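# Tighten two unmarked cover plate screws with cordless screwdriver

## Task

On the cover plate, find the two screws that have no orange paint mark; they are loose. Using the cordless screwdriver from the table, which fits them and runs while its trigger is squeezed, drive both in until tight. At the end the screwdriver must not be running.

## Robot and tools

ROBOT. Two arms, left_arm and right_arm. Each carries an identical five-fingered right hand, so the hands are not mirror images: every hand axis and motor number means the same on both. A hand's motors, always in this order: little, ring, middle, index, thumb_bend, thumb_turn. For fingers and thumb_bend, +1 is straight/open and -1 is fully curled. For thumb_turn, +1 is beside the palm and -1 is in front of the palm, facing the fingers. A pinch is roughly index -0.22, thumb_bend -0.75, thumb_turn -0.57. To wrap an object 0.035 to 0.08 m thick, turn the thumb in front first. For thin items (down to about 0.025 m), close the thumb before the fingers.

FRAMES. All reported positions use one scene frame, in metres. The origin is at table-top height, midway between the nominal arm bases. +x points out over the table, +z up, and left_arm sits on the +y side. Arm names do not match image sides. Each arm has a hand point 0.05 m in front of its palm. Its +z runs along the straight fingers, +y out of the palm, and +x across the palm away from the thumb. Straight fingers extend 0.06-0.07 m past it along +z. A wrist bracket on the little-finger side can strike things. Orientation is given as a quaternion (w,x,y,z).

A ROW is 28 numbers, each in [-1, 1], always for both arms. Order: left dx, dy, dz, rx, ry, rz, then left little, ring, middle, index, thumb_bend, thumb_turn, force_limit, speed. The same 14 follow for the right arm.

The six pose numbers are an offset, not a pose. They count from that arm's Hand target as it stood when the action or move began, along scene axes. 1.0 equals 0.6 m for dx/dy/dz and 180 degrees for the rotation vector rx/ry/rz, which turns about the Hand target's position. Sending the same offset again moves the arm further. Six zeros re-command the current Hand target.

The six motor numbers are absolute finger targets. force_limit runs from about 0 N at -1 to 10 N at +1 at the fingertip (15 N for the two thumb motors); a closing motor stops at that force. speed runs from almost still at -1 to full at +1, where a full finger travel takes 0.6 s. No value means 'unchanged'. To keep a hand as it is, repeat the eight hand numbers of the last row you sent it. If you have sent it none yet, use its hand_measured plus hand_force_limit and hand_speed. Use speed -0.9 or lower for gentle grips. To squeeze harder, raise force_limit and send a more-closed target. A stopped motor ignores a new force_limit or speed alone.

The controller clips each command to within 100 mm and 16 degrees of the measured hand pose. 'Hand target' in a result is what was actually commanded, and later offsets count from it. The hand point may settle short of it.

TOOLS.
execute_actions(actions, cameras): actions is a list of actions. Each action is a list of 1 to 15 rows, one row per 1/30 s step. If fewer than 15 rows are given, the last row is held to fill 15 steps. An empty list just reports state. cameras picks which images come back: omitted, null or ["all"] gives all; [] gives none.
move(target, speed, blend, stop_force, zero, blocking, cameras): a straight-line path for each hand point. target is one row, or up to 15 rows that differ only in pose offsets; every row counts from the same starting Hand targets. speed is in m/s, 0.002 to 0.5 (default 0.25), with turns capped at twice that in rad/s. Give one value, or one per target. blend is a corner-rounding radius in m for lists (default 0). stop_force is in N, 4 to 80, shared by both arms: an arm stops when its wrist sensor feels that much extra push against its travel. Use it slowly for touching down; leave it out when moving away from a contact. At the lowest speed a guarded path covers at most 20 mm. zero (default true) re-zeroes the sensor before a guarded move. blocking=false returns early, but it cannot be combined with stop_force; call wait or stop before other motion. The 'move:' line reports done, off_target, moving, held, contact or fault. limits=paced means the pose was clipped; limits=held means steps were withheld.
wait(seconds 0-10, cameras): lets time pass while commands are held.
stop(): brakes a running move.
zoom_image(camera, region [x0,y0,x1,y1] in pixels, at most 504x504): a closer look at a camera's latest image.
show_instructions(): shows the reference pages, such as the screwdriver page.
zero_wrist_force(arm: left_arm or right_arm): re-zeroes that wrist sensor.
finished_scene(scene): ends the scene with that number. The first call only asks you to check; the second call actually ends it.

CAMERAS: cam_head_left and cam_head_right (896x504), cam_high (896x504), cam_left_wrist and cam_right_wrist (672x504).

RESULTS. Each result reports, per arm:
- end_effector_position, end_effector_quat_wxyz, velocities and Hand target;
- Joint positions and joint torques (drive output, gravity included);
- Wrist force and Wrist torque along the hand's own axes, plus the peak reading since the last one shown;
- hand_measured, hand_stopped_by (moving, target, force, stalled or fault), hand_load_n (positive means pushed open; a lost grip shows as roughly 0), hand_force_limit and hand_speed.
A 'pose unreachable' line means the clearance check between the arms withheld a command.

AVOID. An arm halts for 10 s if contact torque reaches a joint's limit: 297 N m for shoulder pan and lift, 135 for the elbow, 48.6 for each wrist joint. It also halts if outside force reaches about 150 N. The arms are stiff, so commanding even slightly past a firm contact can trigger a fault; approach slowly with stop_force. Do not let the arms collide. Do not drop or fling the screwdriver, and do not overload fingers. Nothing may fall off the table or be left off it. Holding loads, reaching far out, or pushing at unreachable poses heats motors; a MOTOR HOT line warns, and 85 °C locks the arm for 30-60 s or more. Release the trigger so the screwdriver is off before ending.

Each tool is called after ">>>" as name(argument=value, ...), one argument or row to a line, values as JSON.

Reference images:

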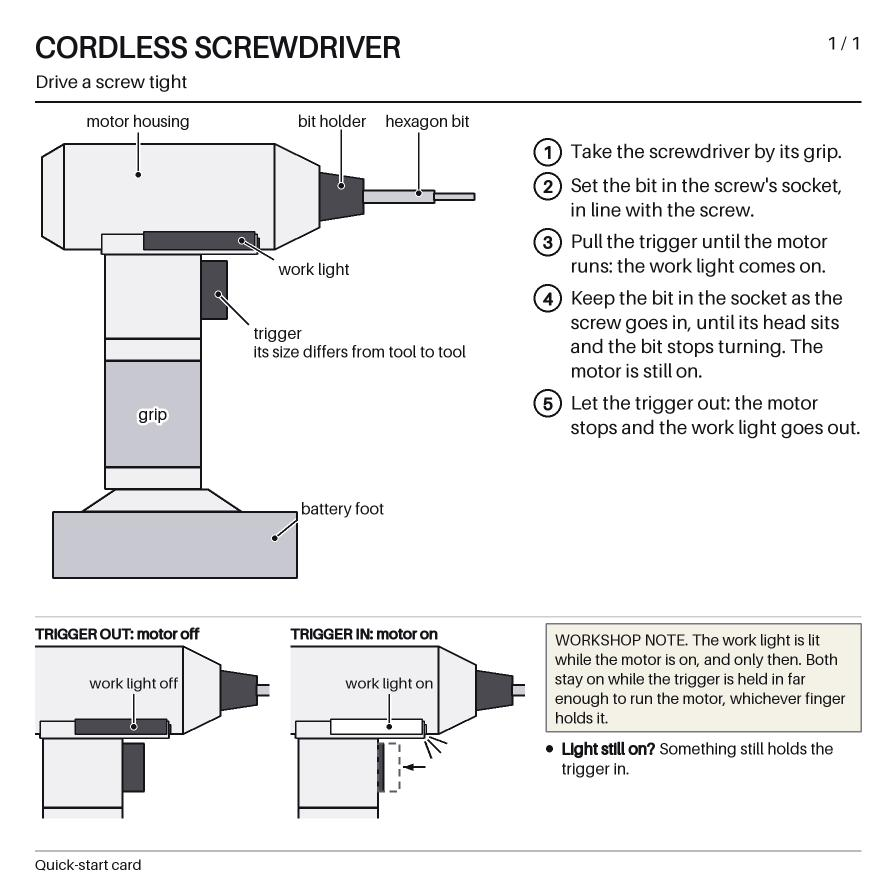

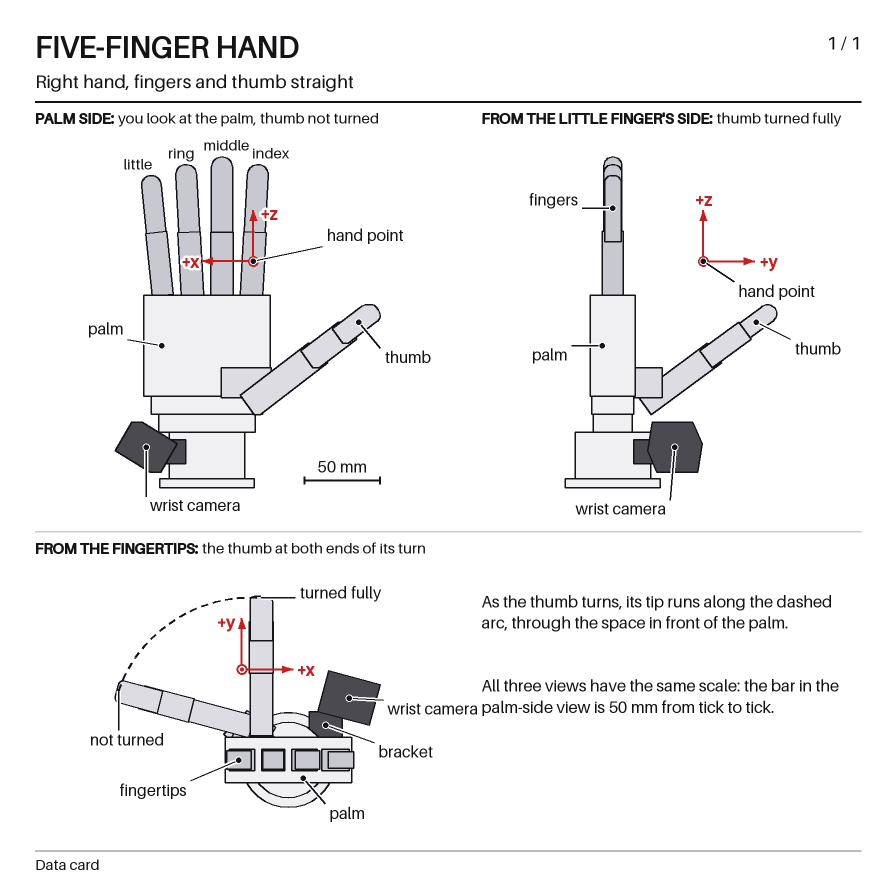

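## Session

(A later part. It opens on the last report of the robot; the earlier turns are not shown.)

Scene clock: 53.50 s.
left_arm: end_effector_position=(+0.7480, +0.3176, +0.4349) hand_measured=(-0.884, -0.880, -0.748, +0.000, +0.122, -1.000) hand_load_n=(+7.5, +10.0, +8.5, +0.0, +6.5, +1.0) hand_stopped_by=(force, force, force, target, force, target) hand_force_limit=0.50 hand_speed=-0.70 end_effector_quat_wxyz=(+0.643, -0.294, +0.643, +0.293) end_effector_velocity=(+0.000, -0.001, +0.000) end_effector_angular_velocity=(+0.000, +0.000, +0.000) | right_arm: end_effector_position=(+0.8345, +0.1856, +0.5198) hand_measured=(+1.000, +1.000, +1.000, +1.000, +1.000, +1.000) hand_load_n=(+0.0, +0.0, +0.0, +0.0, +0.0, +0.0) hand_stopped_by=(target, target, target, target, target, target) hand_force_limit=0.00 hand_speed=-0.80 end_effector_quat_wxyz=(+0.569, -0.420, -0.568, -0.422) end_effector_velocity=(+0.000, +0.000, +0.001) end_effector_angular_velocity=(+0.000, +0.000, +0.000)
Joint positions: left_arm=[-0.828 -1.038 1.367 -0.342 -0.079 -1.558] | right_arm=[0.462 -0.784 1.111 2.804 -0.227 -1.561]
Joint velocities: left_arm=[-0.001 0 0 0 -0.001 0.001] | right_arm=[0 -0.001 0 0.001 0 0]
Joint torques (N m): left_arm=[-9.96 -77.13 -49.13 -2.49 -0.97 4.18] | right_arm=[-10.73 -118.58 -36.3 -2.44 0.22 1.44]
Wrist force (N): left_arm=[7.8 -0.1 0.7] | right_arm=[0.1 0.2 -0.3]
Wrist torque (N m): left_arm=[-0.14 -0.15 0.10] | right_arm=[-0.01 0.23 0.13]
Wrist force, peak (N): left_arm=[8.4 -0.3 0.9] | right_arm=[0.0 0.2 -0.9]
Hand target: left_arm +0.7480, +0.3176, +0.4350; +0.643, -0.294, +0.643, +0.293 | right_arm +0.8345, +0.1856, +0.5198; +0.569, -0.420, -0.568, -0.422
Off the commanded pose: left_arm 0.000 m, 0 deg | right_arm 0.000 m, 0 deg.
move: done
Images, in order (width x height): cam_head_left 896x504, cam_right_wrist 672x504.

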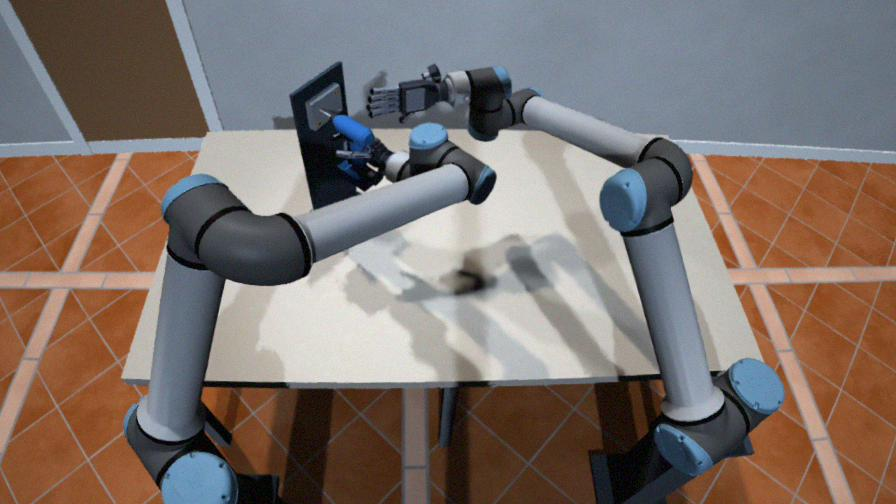

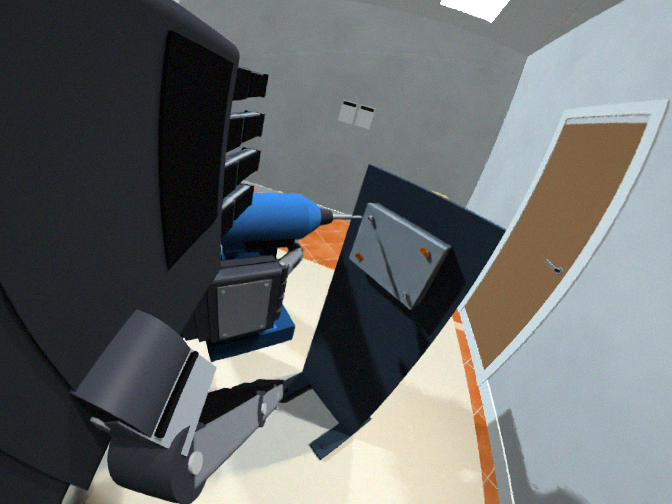

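>>> move(
  target=[0.00687,0.0052,-0.002,0,0,0,-1.0,-1.0,-1.0,0.0,-1,-1,0.5,-0.7,0,0,0,0,0,0,1,1,1,1,1,1,0,-0.8],
  cameras=["cam_right_wrist","cam_head_left"],
  speed=0.02,
  stop_force=6,
)

>>> zoom_image(
  camera="cam_right_wrist",
  region=[350, 200, 380, 230],
)

>>> zoom_image(
  camera="cam_head_left",
  region=[300, 95, 340, 135],
)

Scene clock: 55.67 s.
left_arm: end_effector_position=(+0.7521, +0.3207, +0.4337) hand_measured=(-0.884, -0.880, -0.748, +0.000, +0.122, -1.000) hand_load_n=(+7.5, +10.0, +9.0, +0.0, +6.5, +0.5) hand_stopped_by=(force, force, force, target, force, target) hand_force_limit=0.50 hand_speed=-0.70 end_effector_quat_wxyz=(+0.643, -0.294, +0.643, +0.293) end_effector_velocity=(+0.000, +0.000, +0.000) end_effector_angular_velocity=(-0.001, -0.001, +0.001) | right_arm: end_effector_position=(+0.8345, +0.1856, +0.5198) hand_measured=(+1.000, +1.000, +1.000, +1.000, +1.000, +1.000) hand_load_n=(+0.0, +0.0, +0.0, +0.0, +0.0, +0.0) hand_stopped_by=(target, target, target, target, target, target) hand_force_limit=0.00 hand_speed=-0.80 end_effector_quat_wxyz=(+0.569, -0.420, -0.568, -0.422) end_effector_velocity=(+0.000, +0.000, -0.001) end_effector_angular_velocity=(-0.001, +0.001, +0.000)
Joint positions: left_arm=[-0.822 -1.035 1.364 -0.343 -0.073 -1.557] | right_arm=[0.462 -0.784 1.111 2.804 -0.227 -1.561]
Joint velocities: left_arm=[0 0 0 -0.001 -0.001 -0.001] | right_arm=[0 0.001 0 0 0 0]
Joint torques (N m): left_arm=[-12.69 -96.34 -35.16 -2.49 -1.47 4.14] | right_arm=[-9.29 -118.04 -36.9 -2.47 0.13 1.35]
Wrist force (N): left_arm=[8.0 -0.2 1.1] | right_arm=[-0.5 0.3 -0.8]
Wrist torque (N m): left_arm=[-0.17 -0.19 0.11] | right_arm=[0.05 0.33 0.10]
Wrist force, peak (N): left_arm=[8.3 0.0 1.1] | right_arm=[-0.5 0.2 -0.8]
Hand target: left_arm +0.7521, +0.3207, +0.4337; +0.643, -0.294, +0.643, +0.293 | right_arm +0.8345, +0.1856, +0.5198; +0.569, -0.420, -0.568, -0.422
Off the commanded pose: left_arm 0.000 m, 0 deg | right_arm 0.000 m, 0 deg.
move: done
Images, in order (width x height): cam_head_left 896x504, cam_right_wrist 672x504.

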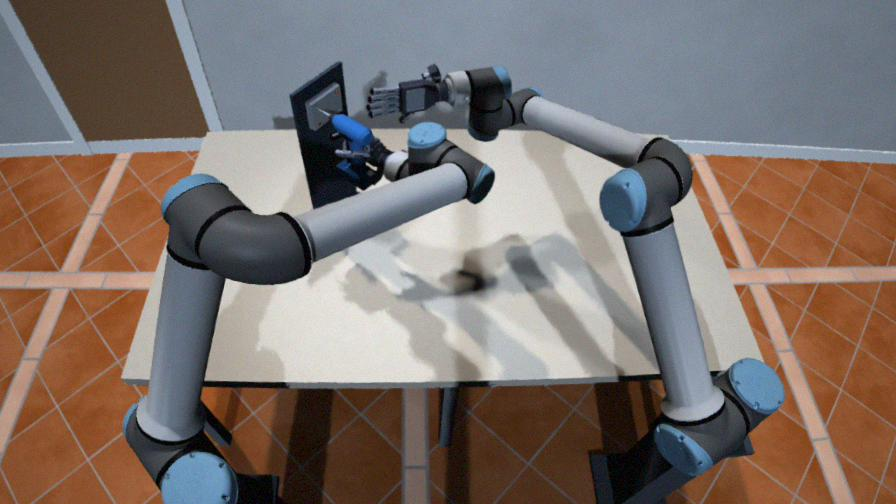

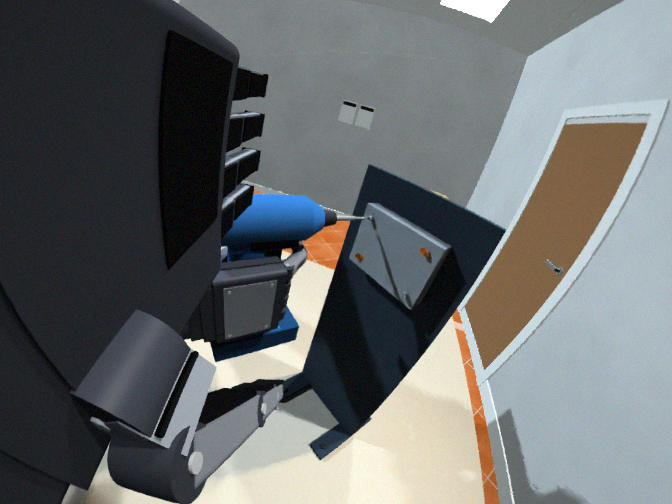

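Scaled by 16.800 from the camera's 672x504 image, which has a finer 960x720 frame.

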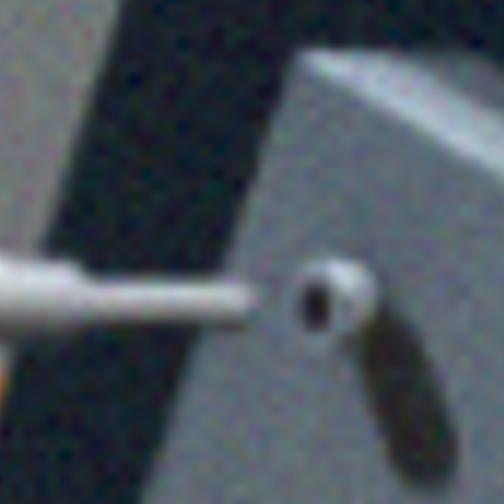

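Scaled by 12.600.

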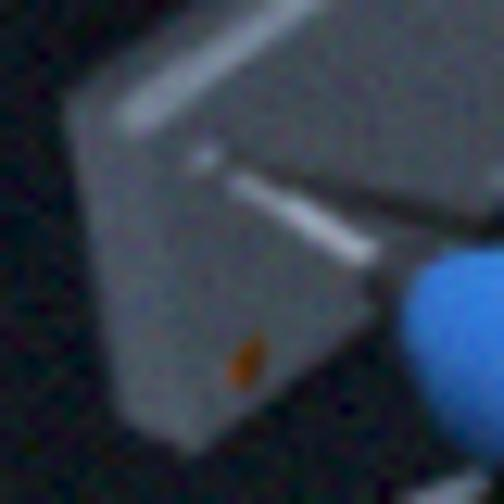

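>>> move(
  target=[0.0012,0.00155,0,0,0,0,-1.0,-1.0,-1.0,-0.9,-1,-1,0.2,-0.2,0,0,0,0,0,0,1,1,1,1,1,1,0,-0.8],
  cameras=["cam_right_wrist","cam_head_left"],
  speed=0.01,
)

>>> zoom_image(
  camera="cam_right_wrist",
  region=[350, 200, 380, 230],
)

>>> zoom_image(
  camera="cam_head_left",
  region=[300, 95, 340, 135],
)

Scene clock: 56.73 s.
left_arm: end_effector_position=(+0.7528, +0.3216, +0.4338) hand_measured=(-0.884, -0.880, -0.748, -0.750, +0.122, -1.000) hand_load_n=(+8.0, +10.5, +9.0, +7.0, +6.0, +1.5) hand_stopped_by=(force, force, force, force, force, target) hand_force_limit=0.20 hand_speed=-0.20 end_effector_quat_wxyz=(+0.643, -0.294, +0.643, +0.293) end_effector_velocity=(+0.000, +0.001, +0.000) end_effector_angular_velocity=(+0.000, +0.000, +0.002) | right_arm: end_effector_position=(+0.8345, +0.1856, +0.5198) hand_measured=(+1.000, +1.000, +1.000, +1.000, +1.000, +1.000) hand_load_n=(+0.0, +0.0, +0.0, +0.0, +0.0, +0.0) hand_stopped_by=(target, target, target, target, target, target) hand_force_limit=0.00 hand_speed=-0.80 end_effector_quat_wxyz=(+0.569, -0.420, -0.568, -0.422) end_effector_velocity=(+0.000, +0.000, +0.000) end_effector_angular_velocity=(+0.000, -0.001, +0.000)
Joint positions: left_arm=[-0.82 -1.035 1.364 -0.343 -0.072 -1.557] | right_arm=[0.462 -0.784 1.111 2.804 -0.227 -1.561]
Joint velocities: left_arm=[0.001 0.001 0 0 0 0] | right_arm=[0 0 0 -0.001 0 0]
Joint torques (N m): left_arm=[5.74 -74.73 -52.74 -3.27 1.58 4.64] | right_arm=[-9.2 -117.42 -37.2 -2.28 0.12 1.47]
Wrist force (N): left_arm=[8.3 -0.2 0.9] | right_arm=[-0.4 0.0 -0.1]
Wrist torque (N m): left_arm=[-0.16 -0.24 0.12] | right_arm=[-0.04 0.30 0.09]
Wrist force, peak (N): left_arm=[8.5 0.1 0.6] | right_arm=[-0.4 -0.2 -0.7]
Hand target: left_arm +0.7528, +0.3216, +0.4337; +0.643, -0.294, +0.643, +0.293 | right_arm +0.8345, +0.1856, +0.5198; +0.569, -0.420, -0.568, -0.422
Off the commanded pose: left_arm 0.000 m, 0 deg | right_arm 0.000 m, 0 deg.
move: done
Images, in order (width x height): cam_head_left 896x504, cam_right_wrist 672x504.

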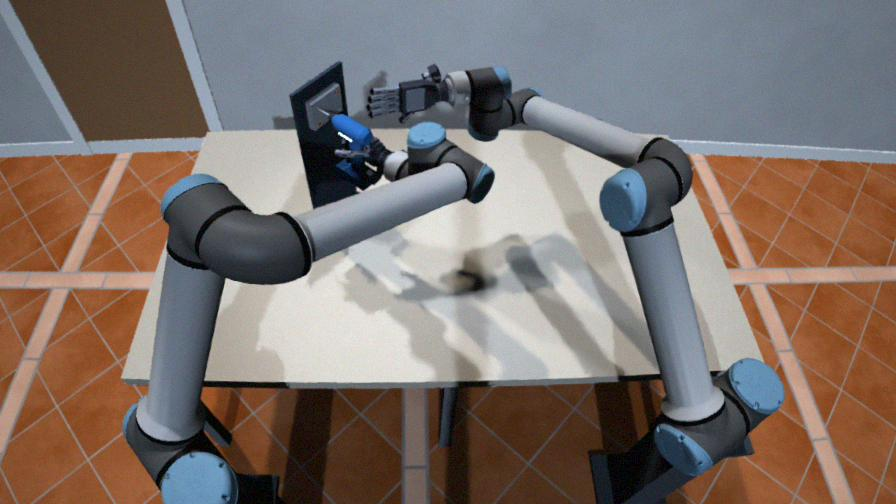

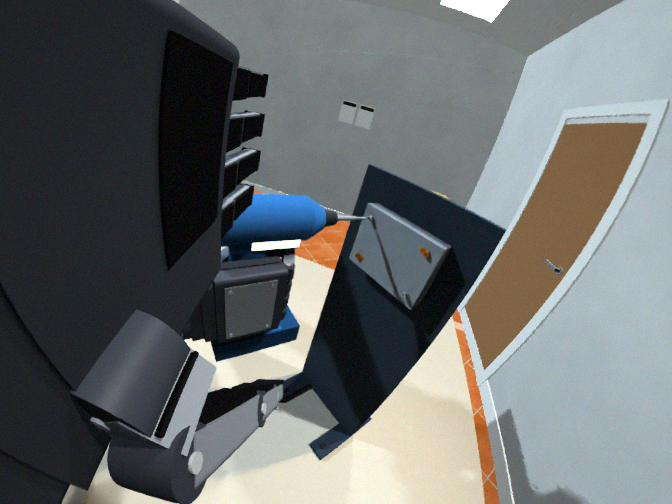

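Scaled by 16.800 from the camera's 672x504 image, which has a finer 960x720 frame.

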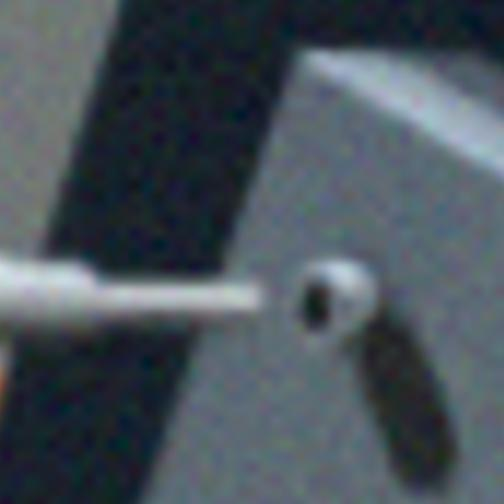

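Scaled by 12.600.

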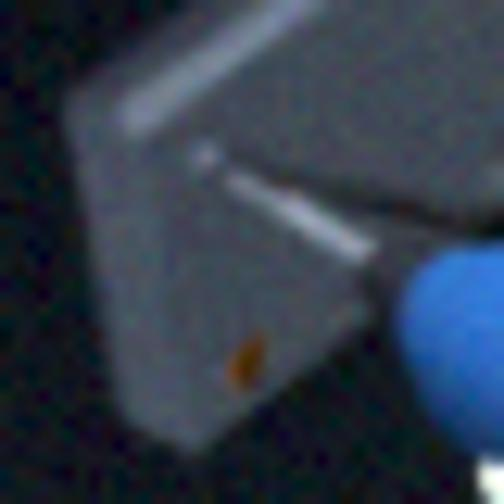

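>>> move(
  target=[0.0134,0.017,-0.0008,0,0,0,-1.0,-1.0,-1.0,-0.9,-1,-1,0.2,-0.2,0,0,0,0,0,0,1,1,1,1,1,1,0,-0.8],
  cameras=["cam_right_wrist"],
  speed=0.006,
  stop_force=5,
)

>>> zoom_image(
  camera="cam_right_wrist",
  region=[350, 200, 380, 230],
)

Scene clock: 59.33 s.
left_arm: end_effector_position=(+0.7580, +0.3282, +0.4334) hand_measured=(-0.884, -0.880, -0.748, -0.750, +0.122, -1.000) hand_load_n=(+7.0, +9.0, +8.5, +6.0, +7.0, +0.0) hand_stopped_by=(force, force, force, force, force, target) hand_force_limit=0.20 hand_speed=-0.20 end_effector_quat_wxyz=(+0.643, -0.294, +0.643, +0.293) end_effector_velocity=(+0.000, -0.001, +0.000) end_effector_angular_velocity=(+0.000, +0.000, -0.001) | right_arm: end_effector_position=(+0.8345, +0.1856, +0.5198) hand_measured=(+1.000, +1.000, +1.000, +1.000, +1.000, +1.000) hand_load_n=(+0.0, +0.5, +0.0, +0.0, +0.0, +0.0) hand_stopped_by=(target, target, target, target, target, target) hand_force_limit=0.00 hand_speed=-0.80 end_effector_quat_wxyz=(+0.569, -0.420, -0.568, -0.422) end_effector_velocity=(+0.000, +0.000, +0.001) end_effector_angular_velocity=(+0.001, -0.001, +0.000)
Joint positions: left_arm=[-0.811 -1.034 1.363 -0.345 -0.062 -1.555] | right_arm=[0.462 -0.784 1.111 2.804 -0.227 -1.561]
Joint velocities: left_arm=[-0.001 0.001 0 -0.001 0.001 0] | right_arm=[0 -0.001 0 0 0 0]
Joint torques (N m): left_arm=[-12.25 -81.33 -43.87 0.18 -1.88 1.6] | right_arm=[-7.14 -116.76 -37.54 -2.36 0.18 1.53]
Wrist force (N): left_arm=[7.1 0.1 -0.7] | right_arm=[-0.4 0.0 -0.8]
Wrist torque (N m): left_arm=[-0.01 -0.35 0.11] | right_arm=[0.00 0.31 0.09]
Wrist force, peak (N): left_arm=[8.4 0.2 1.1] | right_arm=[-0.4 0.3 -0.8]
Hand target: left_arm +0.7580, +0.3282, +0.4335; +0.643, -0.294, +0.643, +0.293 | right_arm +0.8345, +0.1856, +0.5198; +0.569, -0.420, -0.568, -0.422
Off the commanded pose: left_arm 0.005 m, 0 deg | right_arm 0.000 m, 0 deg.
move: contact (left_arm)
Images, in order (width x height): cam_right_wrist 672x504.

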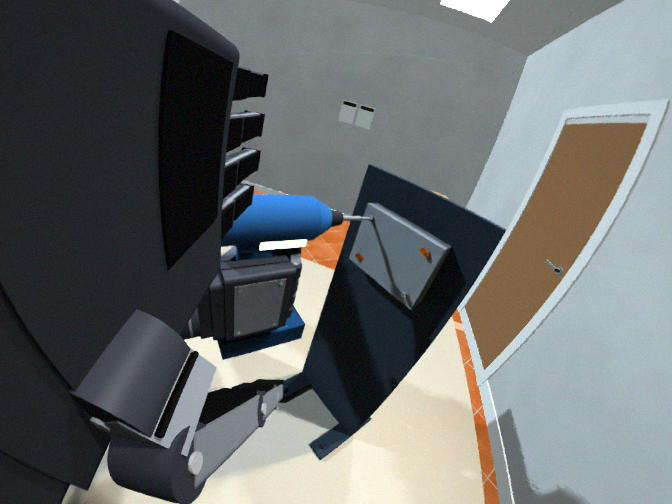

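Scaled by 16.800 from the camera's 672x504 image, which has a finer 960x720 frame.

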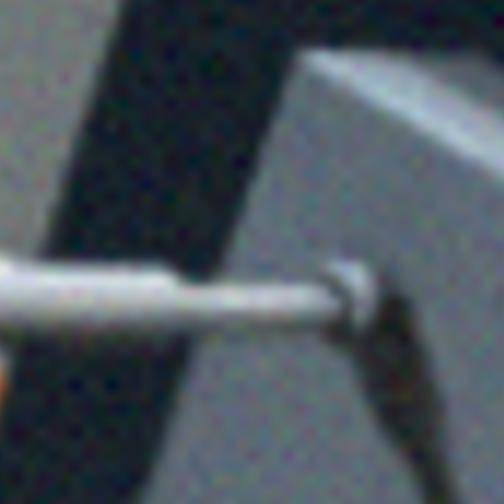

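>>> move(
  target=[0.0062,0.0079,0,0,0,0,-1.0,-1.0,-1.0,-0.9,-1,-1,0.2,-0.2,0,0,0,0,0,0,1,1,1,1,1,1,0,-0.8],
  cameras=["cam_right_wrist"],
  speed=0.006,
  stop_force=6,
  zero=false,
)

>>> zoom_image(
  camera="cam_right_wrist",
  region=[350, 200, 380, 230],
)

Scene clock: 60.87 s.
left_arm: end_effector_position=(+0.7590, +0.3294, +0.4335) hand_measured=(-0.884, -0.880, -0.748, -0.750, +0.122, -1.000) hand_load_n=(+7.0, +9.0, +8.5, +6.5, +7.5, +0.0) hand_stopped_by=(force, force, force, force, force, target) hand_force_limit=0.20 hand_speed=-0.20 end_effector_quat_wxyz=(+0.643, -0.294, +0.643, +0.293) end_effector_velocity=(+0.000, +0.001, +0.000) end_effector_angular_velocity=(+0.000, +0.000, +0.001) | right_arm: end_effector_position=(+0.8345, +0.1856, +0.5198) hand_measured=(+1.000, +1.000, +1.000, +1.000, +1.000, +1.000) hand_load_n=(+0.0, +0.0, +0.0, +0.0, -0.5, +0.0) hand_stopped_by=(target, target, target, target, target, target) hand_force_limit=0.00 hand_speed=-0.80 end_effector_quat_wxyz=(+0.569, -0.420, -0.568, -0.422) end_effector_velocity=(+0.000, +0.000, +0.001) end_effector_angular_velocity=(+0.001, -0.001, +0.000)
Joint positions: left_arm=[-0.809 -1.034 1.363 -0.345 -0.06 -1.555] | right_arm=[0.462 -0.784 1.111 2.804 -0.227 -1.561]
Joint velocities: left_arm=[0.001 -0.001 0 0 0 0] | right_arm=[0 -0.001 0 0 0 0]
Joint torques (N m): left_arm=[-16.58 -95.25 -30.23 0.72 -1.97 -1.06] | right_arm=[-7.96 -116.3 -37.75 -2.41 0.05 1.19]
Wrist force (N): left_arm=[4.1 -0.6 5.6] | right_arm=[-0.1 0.2 -0.3]
Wrist torque (N m): left_arm=[-0.35 -0.36 -0.89] | right_arm=[0.00 0.25 0.12]
Wrist force, peak (N): left_arm=[7.5 0.2 -6.9] | right_arm=[-0.7 0.2 -0.8]
Hand target: left_arm +0.7589, +0.3294, +0.4335; +0.643, -0.294, +0.643, +0.293 | right_arm +0.8345, +0.1856, +0.5198; +0.569, -0.420, -0.568, -0.422
Off the commanded pose: left_arm 0.004 m, 0 deg | right_arm 0.000 m, 0 deg.
move: contact (left_arm)
Images, in order (width x height): cam_right_wrist 672x504.

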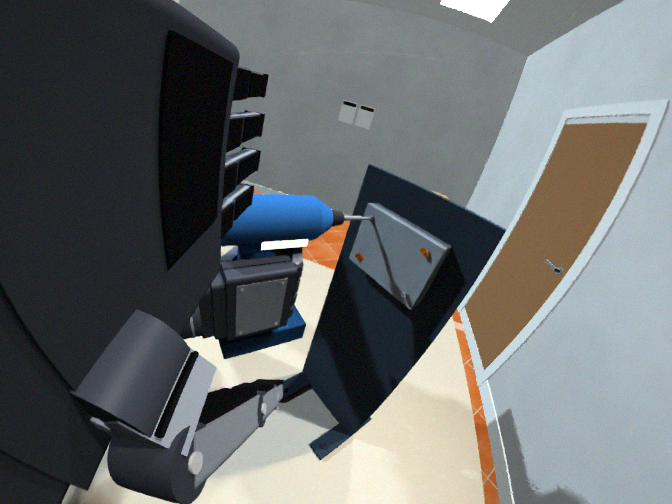

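Scaled by 16.800 from the camera's 672x504 image, which has a finer 960x720 frame.

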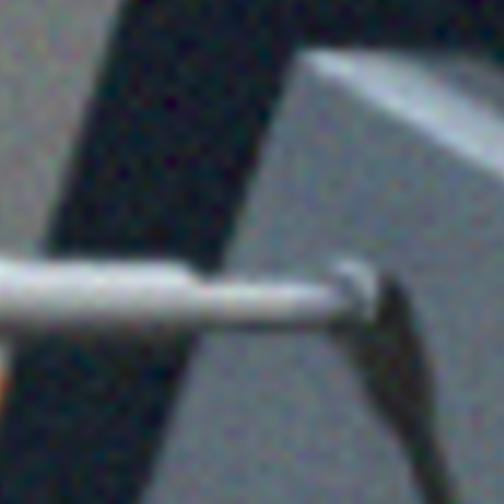

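>>> move(
  target=[0.0062,0.0079,0,0,0,0,-1.0,-1.0,-1.0,-0.9,-1,-1,0.2,-0.2,0,0,0,0,0,0,1,1,1,1,1,1,0,-0.8],
  cameras=["cam_right_wrist"],
  speed=0.006,
  stop_force=8,
)

>>> zoom_image(
  camera="cam_right_wrist",
  region=[350, 200, 380, 230],
)

Scene clock: 61.90 s.
left_arm: end_effector_position=(+0.7591, +0.3296, +0.4335) hand_measured=(-0.884, -0.880, -0.748, -0.750, +0.122, -1.000) hand_load_n=(+7.0, +8.5, +8.0, +6.0, +7.5, +0.0) hand_stopped_by=(force, force, force, force, force, target) hand_force_limit=0.20 hand_speed=-0.20 end_effector_quat_wxyz=(+0.643, -0.294, +0.643, +0.293) end_effector_velocity=(+0.000, -0.001, -0.001) end_effector_angular_velocity=(+0.001, +0.001, -0.001) | right_arm: end_effector_position=(+0.8345, +0.1856, +0.5198) hand_measured=(+1.000, +1.000, +1.000, +1.000, +1.000, +1.000) hand_load_n=(+0.0, +0.0, +0.0, +0.0, +0.0, +0.0) hand_stopped_by=(target, target, target, target, target, target) hand_force_limit=0.00 hand_speed=-0.80 end_effector_quat_wxyz=(+0.569, -0.420, -0.568, -0.422) end_effector_velocity=(+0.000, +0.000, +0.000) end_effector_angular_velocity=(+0.000, +0.000, +0.000)
Joint positions: left_arm=[-0.809 -1.034 1.363 -0.345 -0.06 -1.555] | right_arm=[0.462 -0.784 1.111 2.804 -0.227 -1.561]
Joint velocities: left_arm=[-0.001 0.001 0 0 0.001 0] | right_arm=[0 0 0 0 0 0]
Joint torques (N m): left_arm=[-11.55 -90.92 -35.56 0.26 -1.8 -0.55] | right_arm=[-7.01 -116.89 -38.04 -2.28 0.22 1.27]
Wrist force (N): left_arm=[7.0 -0.2 -1.2] | right_arm=[-0.5 0.3 -0.2]
Wrist torque (N m): left_arm=[-0.14 -0.27 -0.81] | right_arm=[0.00 0.30 0.10]
Wrist force, peak (N): left_arm=[10.2 -0.8 -9.4] | right_arm=[-0.4 0.3 -0.9]
Hand target: left_arm +0.7591, +0.3296, +0.4335; +0.643, -0.294, +0.643, +0.293 | right_arm +0.8345, +0.1856, +0.5198; +0.569, -0.420, -0.568, -0.422
Off the commanded pose: left_arm 0.006 m, 0 deg | right_arm 0.000 m, 0 deg.
move: contact (left_arm)
Images, in order (width x height): cam_right_wrist 672x504.

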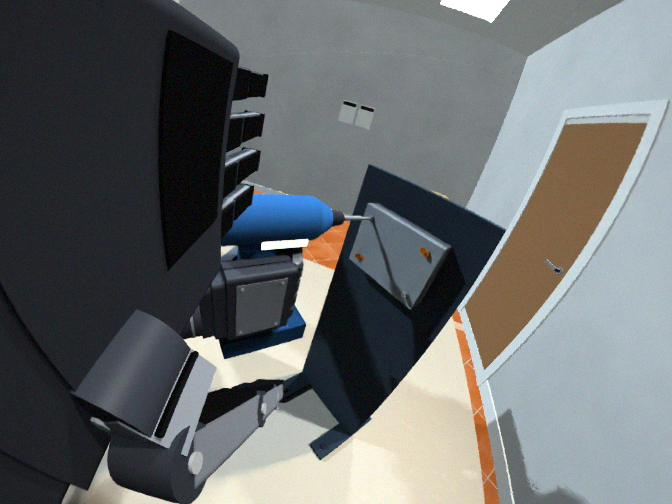

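Scaled by 16.800 from the camera's 672x504 image, which has a finer 960x720 frame.

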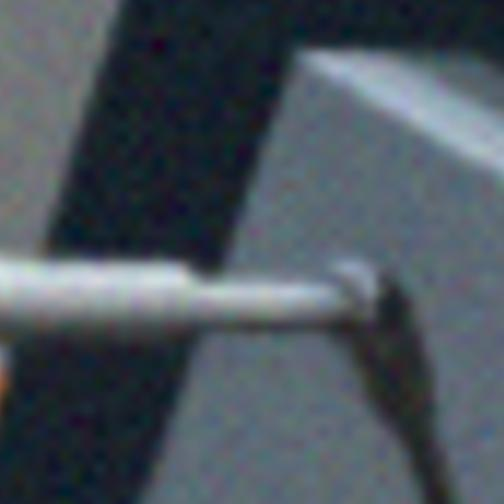

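>>> move(
  target=[0.0062,0.0079,0,0,0,0,-1.0,-1.0,-1.0,-0.9,-1,-1,0.2,-0.2,0,0,0,0,0,0,1,1,1,1,1,1,0,-0.8],
  cameras=["cam_right_wrist"],
  speed=0.006,
  stop_force=9,
)

>>> zoom_image(
  camera="cam_right_wrist",
  region=[345, 195, 395, 235],
)

Scene clock: 62.97 s.
left_arm: end_effector_position=(+0.7592, +0.3299, +0.4335) hand_measured=(-0.884, -0.880, -0.748, -0.750, +0.122, -1.000) hand_load_n=(+6.5, +8.0, +7.5, +6.5, +8.0, -1.0) hand_stopped_by=(force, force, force, force, force, target) hand_force_limit=0.20 hand_speed=-0.20 end_effector_quat_wxyz=(+0.643, -0.294, +0.643, +0.293) end_effector_velocity=(+0.000, +0.000, +0.001) end_effector_angular_velocity=(-0.001, -0.001, +0.000) | right_arm: end_effector_position=(+0.8345, +0.1856, +0.5198) hand_measured=(+1.000, +1.000, +1.000, +1.000, +1.000, +1.000) hand_load_n=(+0.0, +0.0, +0.0, +0.0, +0.5, +0.0) hand_stopped_by=(target, target, target, target, target, target) hand_force_limit=0.00 hand_speed=-0.80 end_effector_quat_wxyz=(+0.569, -0.420, -0.568, -0.422) end_effector_velocity=(-0.001, +0.000, +0.003) end_effector_angular_velocity=(+0.001, -0.002, +0.000)
Joint positions: left_arm=[-0.808 -1.034 1.363 -0.345 -0.06 -1.555] | right_arm=[0.462 -0.784 1.111 2.804 -0.227 -1.561]
Joint velocities: left_arm=[-0.001 -0.001 0 0 0 0] | right_arm=[0 -0.002 0 0 0 0]
Joint torques (N m): left_arm=[-4.38 -88.09 -40.5 -0.53 -1.47 1.61] | right_arm=[-6.5 -116.88 -38.35 -2.54 0.11 1.33]
Wrist force (N): left_arm=[10.4 0.4 -8.2] | right_arm=[-0.4 0.0 -0.4]
Wrist torque (N m): left_arm=[-0.04 -0.30 -0.73] | right_arm=[-0.02 0.31 0.10]
Wrist force, peak (N): left_arm=[13.0 0.4 -16.1] | right_arm=[-0.3 0.1 -0.8]
Hand target: left_arm +0.7592, +0.3298, +0.4335; +0.643, -0.294, +0.643, +0.293 | right_arm +0.8345, +0.1856, +0.5198; +0.569, -0.420, -0.568, -0.422
Off the commanded pose: left_arm 0.006 m, 0 deg | right_arm 0.000 m, 0 deg.
move: contact (left_arm)
Images, in order (width x height): cam_right_wrist 672x504.

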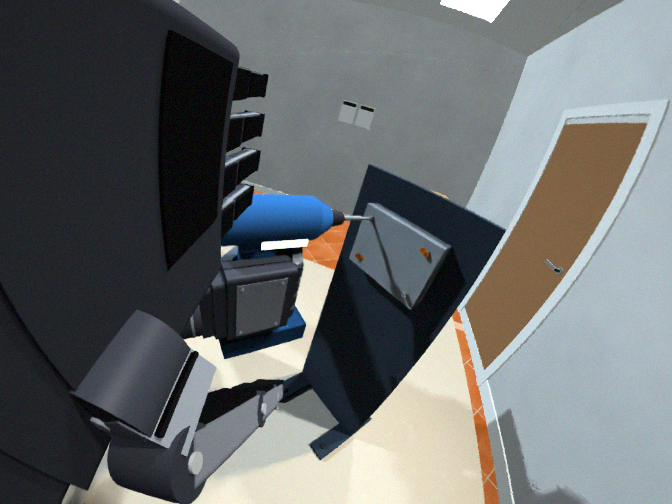

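Scaled by 10.080 from the camera's 672x504 image, which has a finer 960x720 frame.

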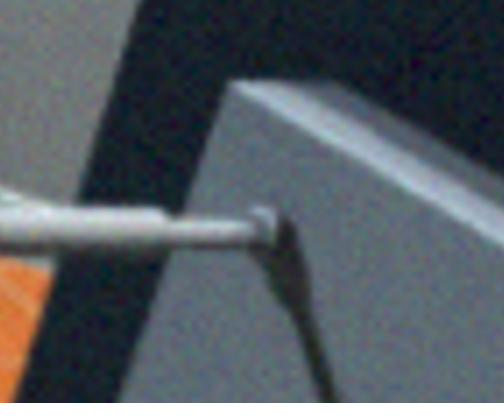

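>>> move(
  target=[0,0,0,0,0,0,-1.0,-1.0,-1.0,0.0,-1,-1,0.2,-0.3,0,0,0,0,0,0,1,1,1,1,1,1,0,-0.8],
  cameras=[],
)

>>> move(
  target=[-0.0362,-0.0458,0,0,0,0,-1.0,-1.0,-1.0,0.0,-1,-1,0.2,-0.3,0,0,0,0,0,0,1,1,1,1,1,1,0,-0.8],
  cameras=["cam_right_wrist"],
  speed=0.04,
)

>>> zoom_image(
  camera="cam_right_wrist",
  region=[355, 195, 385, 235],
)

>>> zoom_image(
  camera="cam_right_wrist",
  region=[340, 190, 460, 310],
)

Scene clock: 64.07 s.
left_arm: end_effector_position=(+0.7592, +0.3298, +0.4335) hand_measured=(-0.884, -0.880, -0.748, +0.000, +0.122, -1.000) hand_load_n=(+7.0, +8.0, +7.5, +0.0, +8.0, -0.5) hand_stopped_by=(force, force, force, target, force, target) hand_force_limit=0.20 hand_speed=-0.30 end_effector_quat_wxyz=(+0.643, -0.294, +0.643, +0.293) end_effector_velocity=(+0.000, +0.000, +0.000) end_effector_angular_velocity=(+0.001, +0.001, -0.001) | right_arm: end_effector_position=(+0.8345, +0.1856, +0.5198) hand_measured=(+1.000, +1.000, +1.000, +1.000, +1.000, +1.000) hand_load_n=(+0.0, +0.0, +0.0, +0.0, +0.0, +0.0) hand_stopped_by=(target, target, target, target, target, target) hand_force_limit=0.00 hand_speed=-0.80 end_effector_quat_wxyz=(+0.569, -0.420, -0.568, -0.422) end_effector_velocity=(-0.001, +0.000, +0.002) end_effector_angular_velocity=(+0.001, -0.002, +0.000)
Joint positions: left_arm=[-0.808 -1.034 1.363 -0.345 -0.06 -1.555] | right_arm=[0.462 -0.784 1.111 2.804 -0.227 -1.561]
Joint velocities: left_arm=[0 0 0 0 0.001 0.001] | right_arm=[0 -0.002 0 0 0 0]
Joint torques (N m): left_arm=[-7.6 -87.74 -40.89 -0.96 -0.5 1.76] | right_arm=[-6.32 -115.54 -38.82 -2.45 0.15 1.19]
Wrist force (N): left_arm=[6.9 1.1 -1.6] | right_arm=[-0.2 0.1 -0.4]
Wrist torque (N m): left_arm=[-0.24 -0.40 0.00] | right_arm=[-0.01 0.27 0.11]
Wrist force, peak (N): left_arm=[10.6 0.8 -9.2] | right_arm=[0.0 0.1 -0.9]
Hand target: left_arm +0.7592, +0.3298, +0.4335; +0.643, -0.294, +0.643, +0.293 | right_arm +0.8345, +0.1856, +0.5198; +0.569, -0.420, -0.568, -0.422
Off the commanded pose: left_arm 0.000 m, 0 deg | right_arm 0.000 m, 0 deg.
move: done
No camera images: "cameras" was empty.

Scene clock: 65.20 s.
left_arm: end_effector_position=(+0.7373, +0.3022, +0.4335) hand_measured=(-0.884, -0.880, -0.748, +0.000, +0.122, -1.000) hand_load_n=(+6.0, +8.5, +8.0, +0.0, +7.0, +1.0) hand_stopped_by=(force, force, force, target, force, target) hand_force_limit=0.20 hand_speed=-0.30 end_effector_quat_wxyz=(+0.643, -0.294, +0.643, +0.293) end_effector_velocity=(+0.001, +0.001, +0.000) end_effector_angular_velocity=(+0.001, +0.001, -0.001) | right_arm: end_effector_position=(+0.8345, +0.1856, +0.5198) hand_measured=(+1.000, +1.000, +1.000, +1.000, +1.000, +1.000) hand_load_n=(+0.0, +0.0, +0.0, +0.0, +0.0, +0.0) hand_stopped_by=(target, target, target, target, target, target) hand_force_limit=0.00 hand_speed=-0.80 end_effector_quat_wxyz=(+0.569, -0.420, -0.568, -0.422) end_effector_velocity=(+0.000, +0.000, +0.000) end_effector_angular_velocity=(+0.000, -0.001, +0.000)
Joint positions: left_arm=[-0.849 -1.037 1.368 -0.341 -0.101 -1.561] | right_arm=[0.462 -0.784 1.111 2.804 -0.227 -1.561]
Joint velocities: left_arm=[0.001 0 0 0.001 0.003 0] | right_arm=[0 0 0 -0.001 0 0]
Joint torques (N m): left_arm=[7.94 -92.79 -37.13 3.94 1.87 -2.96] | right_arm=[-4.86 -116.34 -38.8 -2.36 0.16 1.44]
Wrist force (N): left_arm=[8.1 -0.2 1.0] | right_arm=[-0.3 -0.1 -0.1]
Wrist torque (N m): left_arm=[-0.17 -0.20 0.11] | right_arm=[-0.06 0.28 0.09]
Wrist force, peak (N): left_arm=[8.3 -0.3 1.0] | right_arm=[-0.5 0.2 -0.7]
Hand target: left_arm +0.7374, +0.3024, +0.4335; +0.643, -0.294, +0.643, +0.293 | right_arm +0.8345, +0.1856, +0.5198; +0.569, -0.420, -0.568, -0.422
Off the commanded pose: left_arm 0.000 m, 0 deg | right_arm 0.000 m, 0 deg.
move: done
Images, in order (width x height): cam_right_wrist 672x504.

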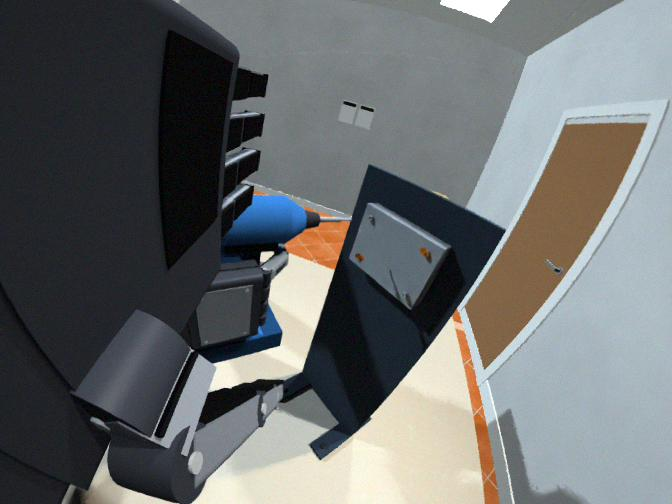

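Scaled by 12.600 from the camera's 672x504 image, which has a finer 960x720 frame.

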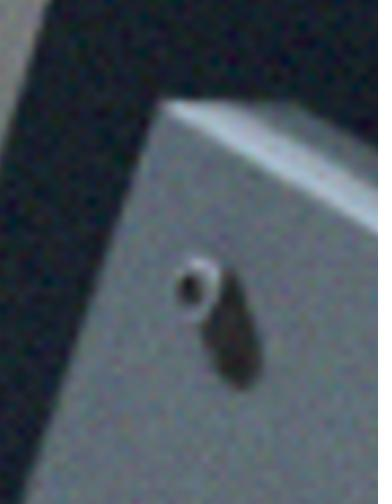

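Scaled by 4.200 from the camera's 672x504 image, which has a finer 960x720 frame.

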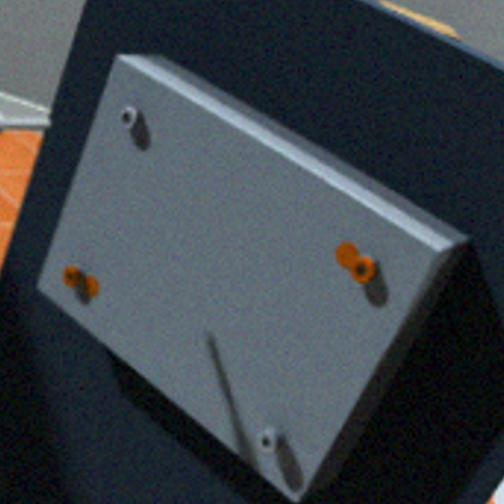

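>>> move(
  target=[0.0963,-0.0865,-0.09,0,0,0,-1.0,-1.0,-1.0,0.0,-1,-1,0.2,-0.3,0.1008,-0.08,-0.09,0,0,0,1,1,1,1,1,1,0,-0.8],
  cameras=["cam_right_wrist","cam_head_left"],
  speed=0.06,
)

>>> zoom_image(
  camera="cam_right_wrist",
  region=[310, 180, 410, 260],
)

>>> zoom_image(
  camera="cam_head_left",
  region=[310, 80, 370, 140],
)

Scene clock: 67.43 s.
left_arm: end_effector_position=(+0.7951, +0.2505, +0.3792) hand_measured=(-0.884, -0.880, -0.748, +0.000, +0.122, -1.000) hand_load_n=(+5.5, +8.0, +7.5, +0.0, +7.0, +1.5) hand_stopped_by=(force, force, force, target, force, target) hand_force_limit=0.20 hand_speed=-0.30 end_effector_quat_wxyz=(+0.643, -0.294, +0.644, +0.293) end_effector_velocity=(+0.000, -0.001, +0.000) end_effector_angular_velocity=(+0.001, +0.001, -0.001) | right_arm: end_effector_position=(+0.8951, +0.1375, +0.4658) hand_measured=(+1.000, +1.000, +1.000, +1.000, +1.000, +1.000) hand_load_n=(+0.0, +0.0, +0.0, +0.0, +0.0, +0.0) hand_stopped_by=(target, target, target, target, target, target) hand_force_limit=0.00 hand_speed=-0.80 end_effector_quat_wxyz=(+0.569, -0.420, -0.568, -0.422) end_effector_velocity=(+0.000, +0.000, +0.000) end_effector_angular_velocity=(-0.001, +0.001, -0.001)
Joint positions: left_arm=[-0.842 -0.881 1.211 -0.341 -0.094 -1.56] | right_arm=[0.39 -0.717 1.089 2.753 -0.155 -1.555]
Joint velocities: left_arm=[-0.001 0 0 0 0 0] | right_arm=[0 0 0 0.001 -0.001 0]
Joint torques (N m): left_arm=[9.2 -110.2 -32.25 3.41 -0.26 -2.63] | right_arm=[14.22 -121.76 -35.14 -0.87 -1.58 0.92]
Wrist force (N): left_arm=[8.0 -0.1 1.1] | right_arm=[-0.3 0.0 -0.8]
Wrist torque (N m): left_arm=[-0.16 -0.20 0.10] | right_arm=[0.02 0.30 0.11]
Wrist force, peak (N): left_arm=[8.9 -1.0 1.0] | right_arm=[-0.7 0.7 -1.2]
Hand target: left_arm +0.7950, +0.2505, +0.3793; +0.643, -0.294, +0.643, +0.293 | right_arm +0.8950, +0.1375, +0.4658; +0.569, -0.420, -0.568, -0.422
Off the commanded pose: left_arm 0.000 m, 0 deg | right_arm 0.000 m, 0 deg.
move: done
Images, in order (width x height): cam_head_left 896x504, cam_right_wrist 672x504.

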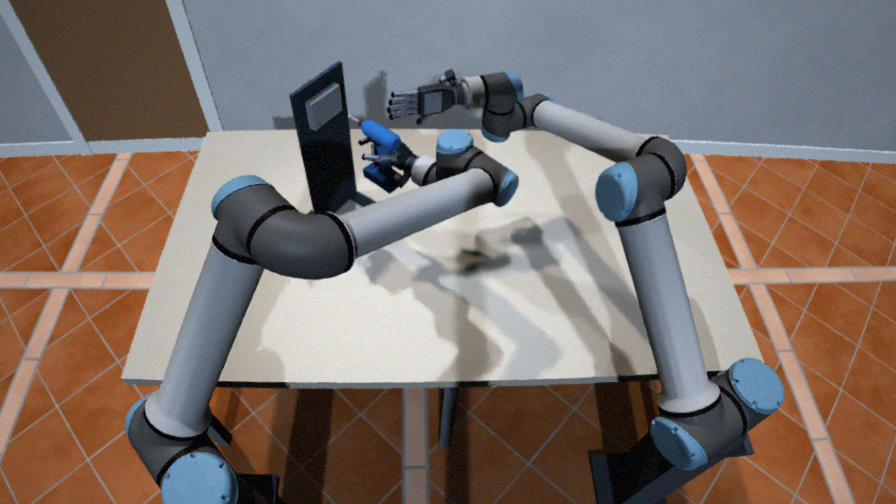

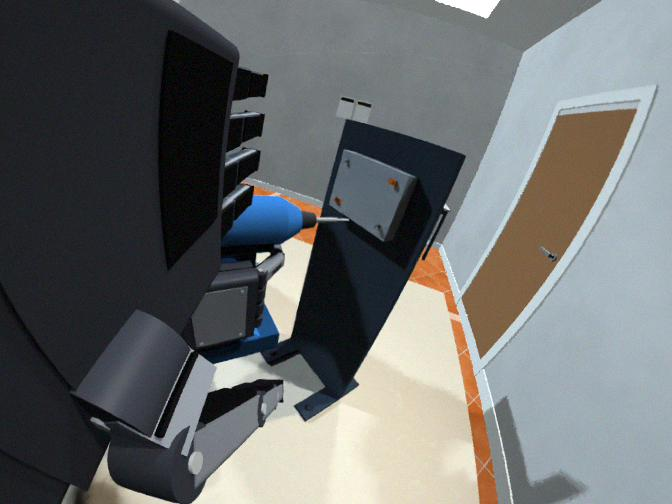

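Scaled by 5.040 from the camera's 672x504 image, which has a finer 960x720 frame.

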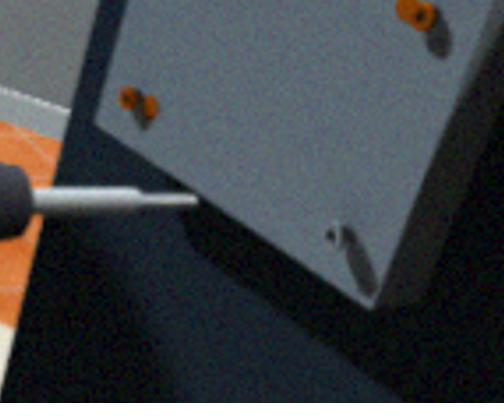

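Scaled by 8.400.

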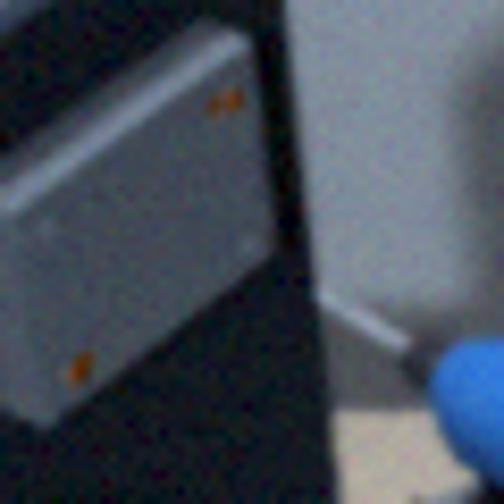

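>>> move(
  target=[0.022,0.0145,-0.0067,0,0,0,-1.0,-1.0,-1.0,0.0,-1,-1,0.2,-0.3,0,0,0,0,0,0,1,1,1,1,1,1,0,-0.8],
  cameras=["cam_right_wrist","cam_head_left"],
  speed=0.04,
  stop_force=8,
)

>>> zoom_image(
  camera="cam_right_wrist",
  region=[340, 200, 400, 245],
)

>>> zoom_image(
  camera="cam_head_left",
  region=[310, 80, 370, 140],
)

Scene clock: 69.57 s.
left_arm: end_effector_position=(+0.8082, +0.2592, +0.3752) hand_measured=(-0.884, -0.880, -0.748, +0.000, +0.122, -1.000) hand_load_n=(+5.5, +8.5, +8.0, +0.0, +7.0, +1.0) hand_stopped_by=(force, force, force, target, force, target) hand_force_limit=0.20 hand_speed=-0.30 end_effector_quat_wxyz=(+0.643, -0.294, +0.643, +0.293) end_effector_velocity=(+0.000, +0.001, +0.000) end_effector_angular_velocity=(+0.000, +0.000, +0.001) | right_arm: end_effector_position=(+0.8950, +0.1375, +0.4658) hand_measured=(+1.000, +1.000, +1.000, +1.000, +1.000, +1.000) hand_load_n=(+0.0, +0.0, +0.0, +0.0, +0.0, +0.0) hand_stopped_by=(target, target, target, target, target, target) hand_force_limit=0.00 hand_speed=-0.80 end_effector_quat_wxyz=(+0.569, -0.420, -0.568, -0.422) end_effector_velocity=(+0.000, +0.000, -0.001) end_effector_angular_velocity=(-0.001, +0.002, +0.000)
Joint positions: left_arm=[-0.826 -0.87 1.198 -0.342 -0.077 -1.558] | right_arm=[0.39 -0.717 1.089 2.753 -0.155 -1.555]
Joint velocities: left_arm=[0.001 0 0 0 0 0] | right_arm=[0 0.001 0 0.001 0 0]
Joint torques (N m): left_arm=[-13.62 -114.21 -35.27 3.49 -1.58 -2.71] | right_arm=[13.09 -123.69 -35.76 1.3 -1.36 -1.01]
Wrist force (N): left_arm=[7.8 -0.1 0.7] | right_arm=[-0.2 -0.1 -0.5]
Wrist torque (N m): left_arm=[-0.14 -0.16 0.08] | right_arm=[-0.02 0.28 0.10]
Wrist force, peak (N): left_arm=[8.4 0.0 1.7] | right_arm=[-0.3 -0.3 -0.9]
Hand target: left_arm +0.8082, +0.2592, +0.3752; +0.643, -0.294, +0.643, +0.293 | right_arm +0.8950, +0.1375, +0.4658; +0.569, -0.420, -0.568, -0.422
Off the commanded pose: left_arm 0.000 m, 0 deg | right_arm 0.000 m, 0 deg.
move: done
Images, in order (width x height): cam_head_left 896x504, cam_right_wrist 672x504.

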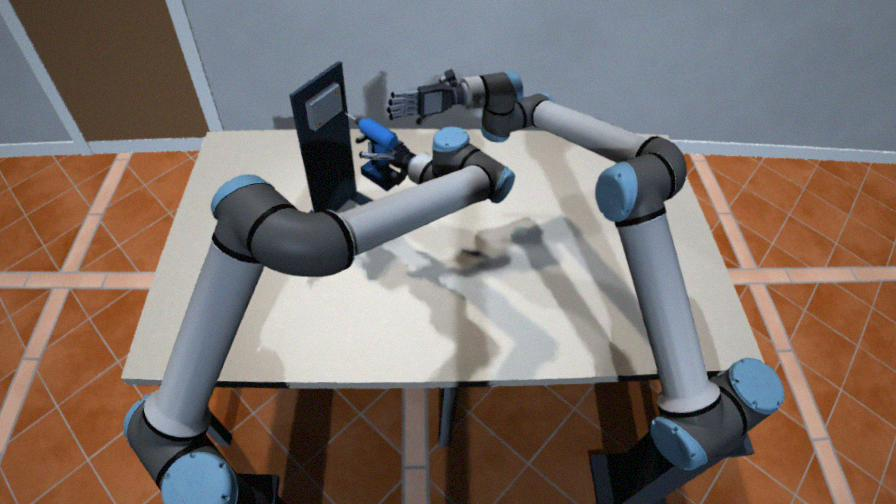

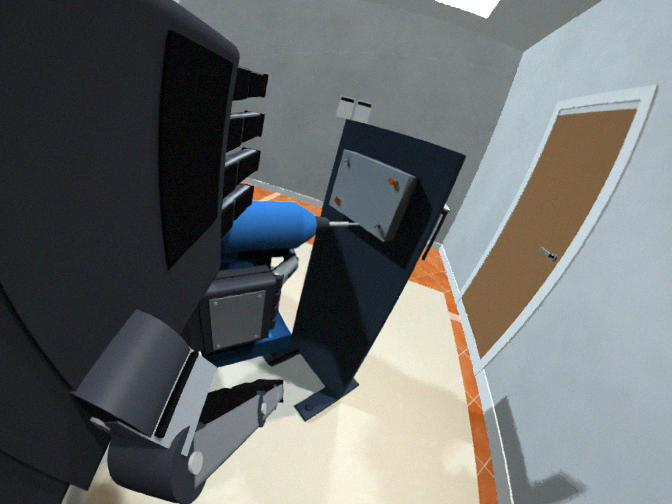

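Scaled by 8.400 from the camera's 672x504 image, which has a finer 960x720 frame.

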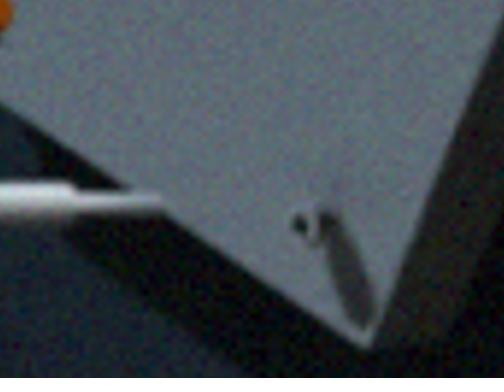

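Scaled by 8.400.

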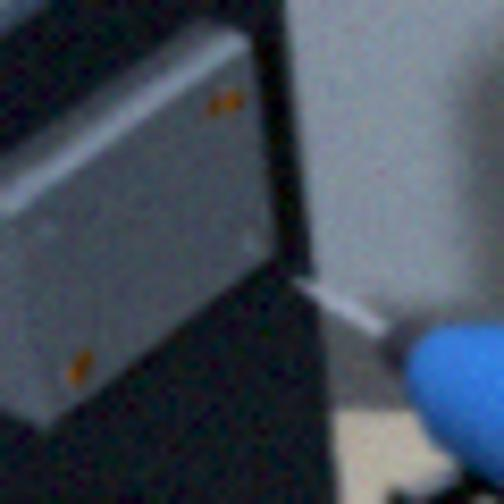

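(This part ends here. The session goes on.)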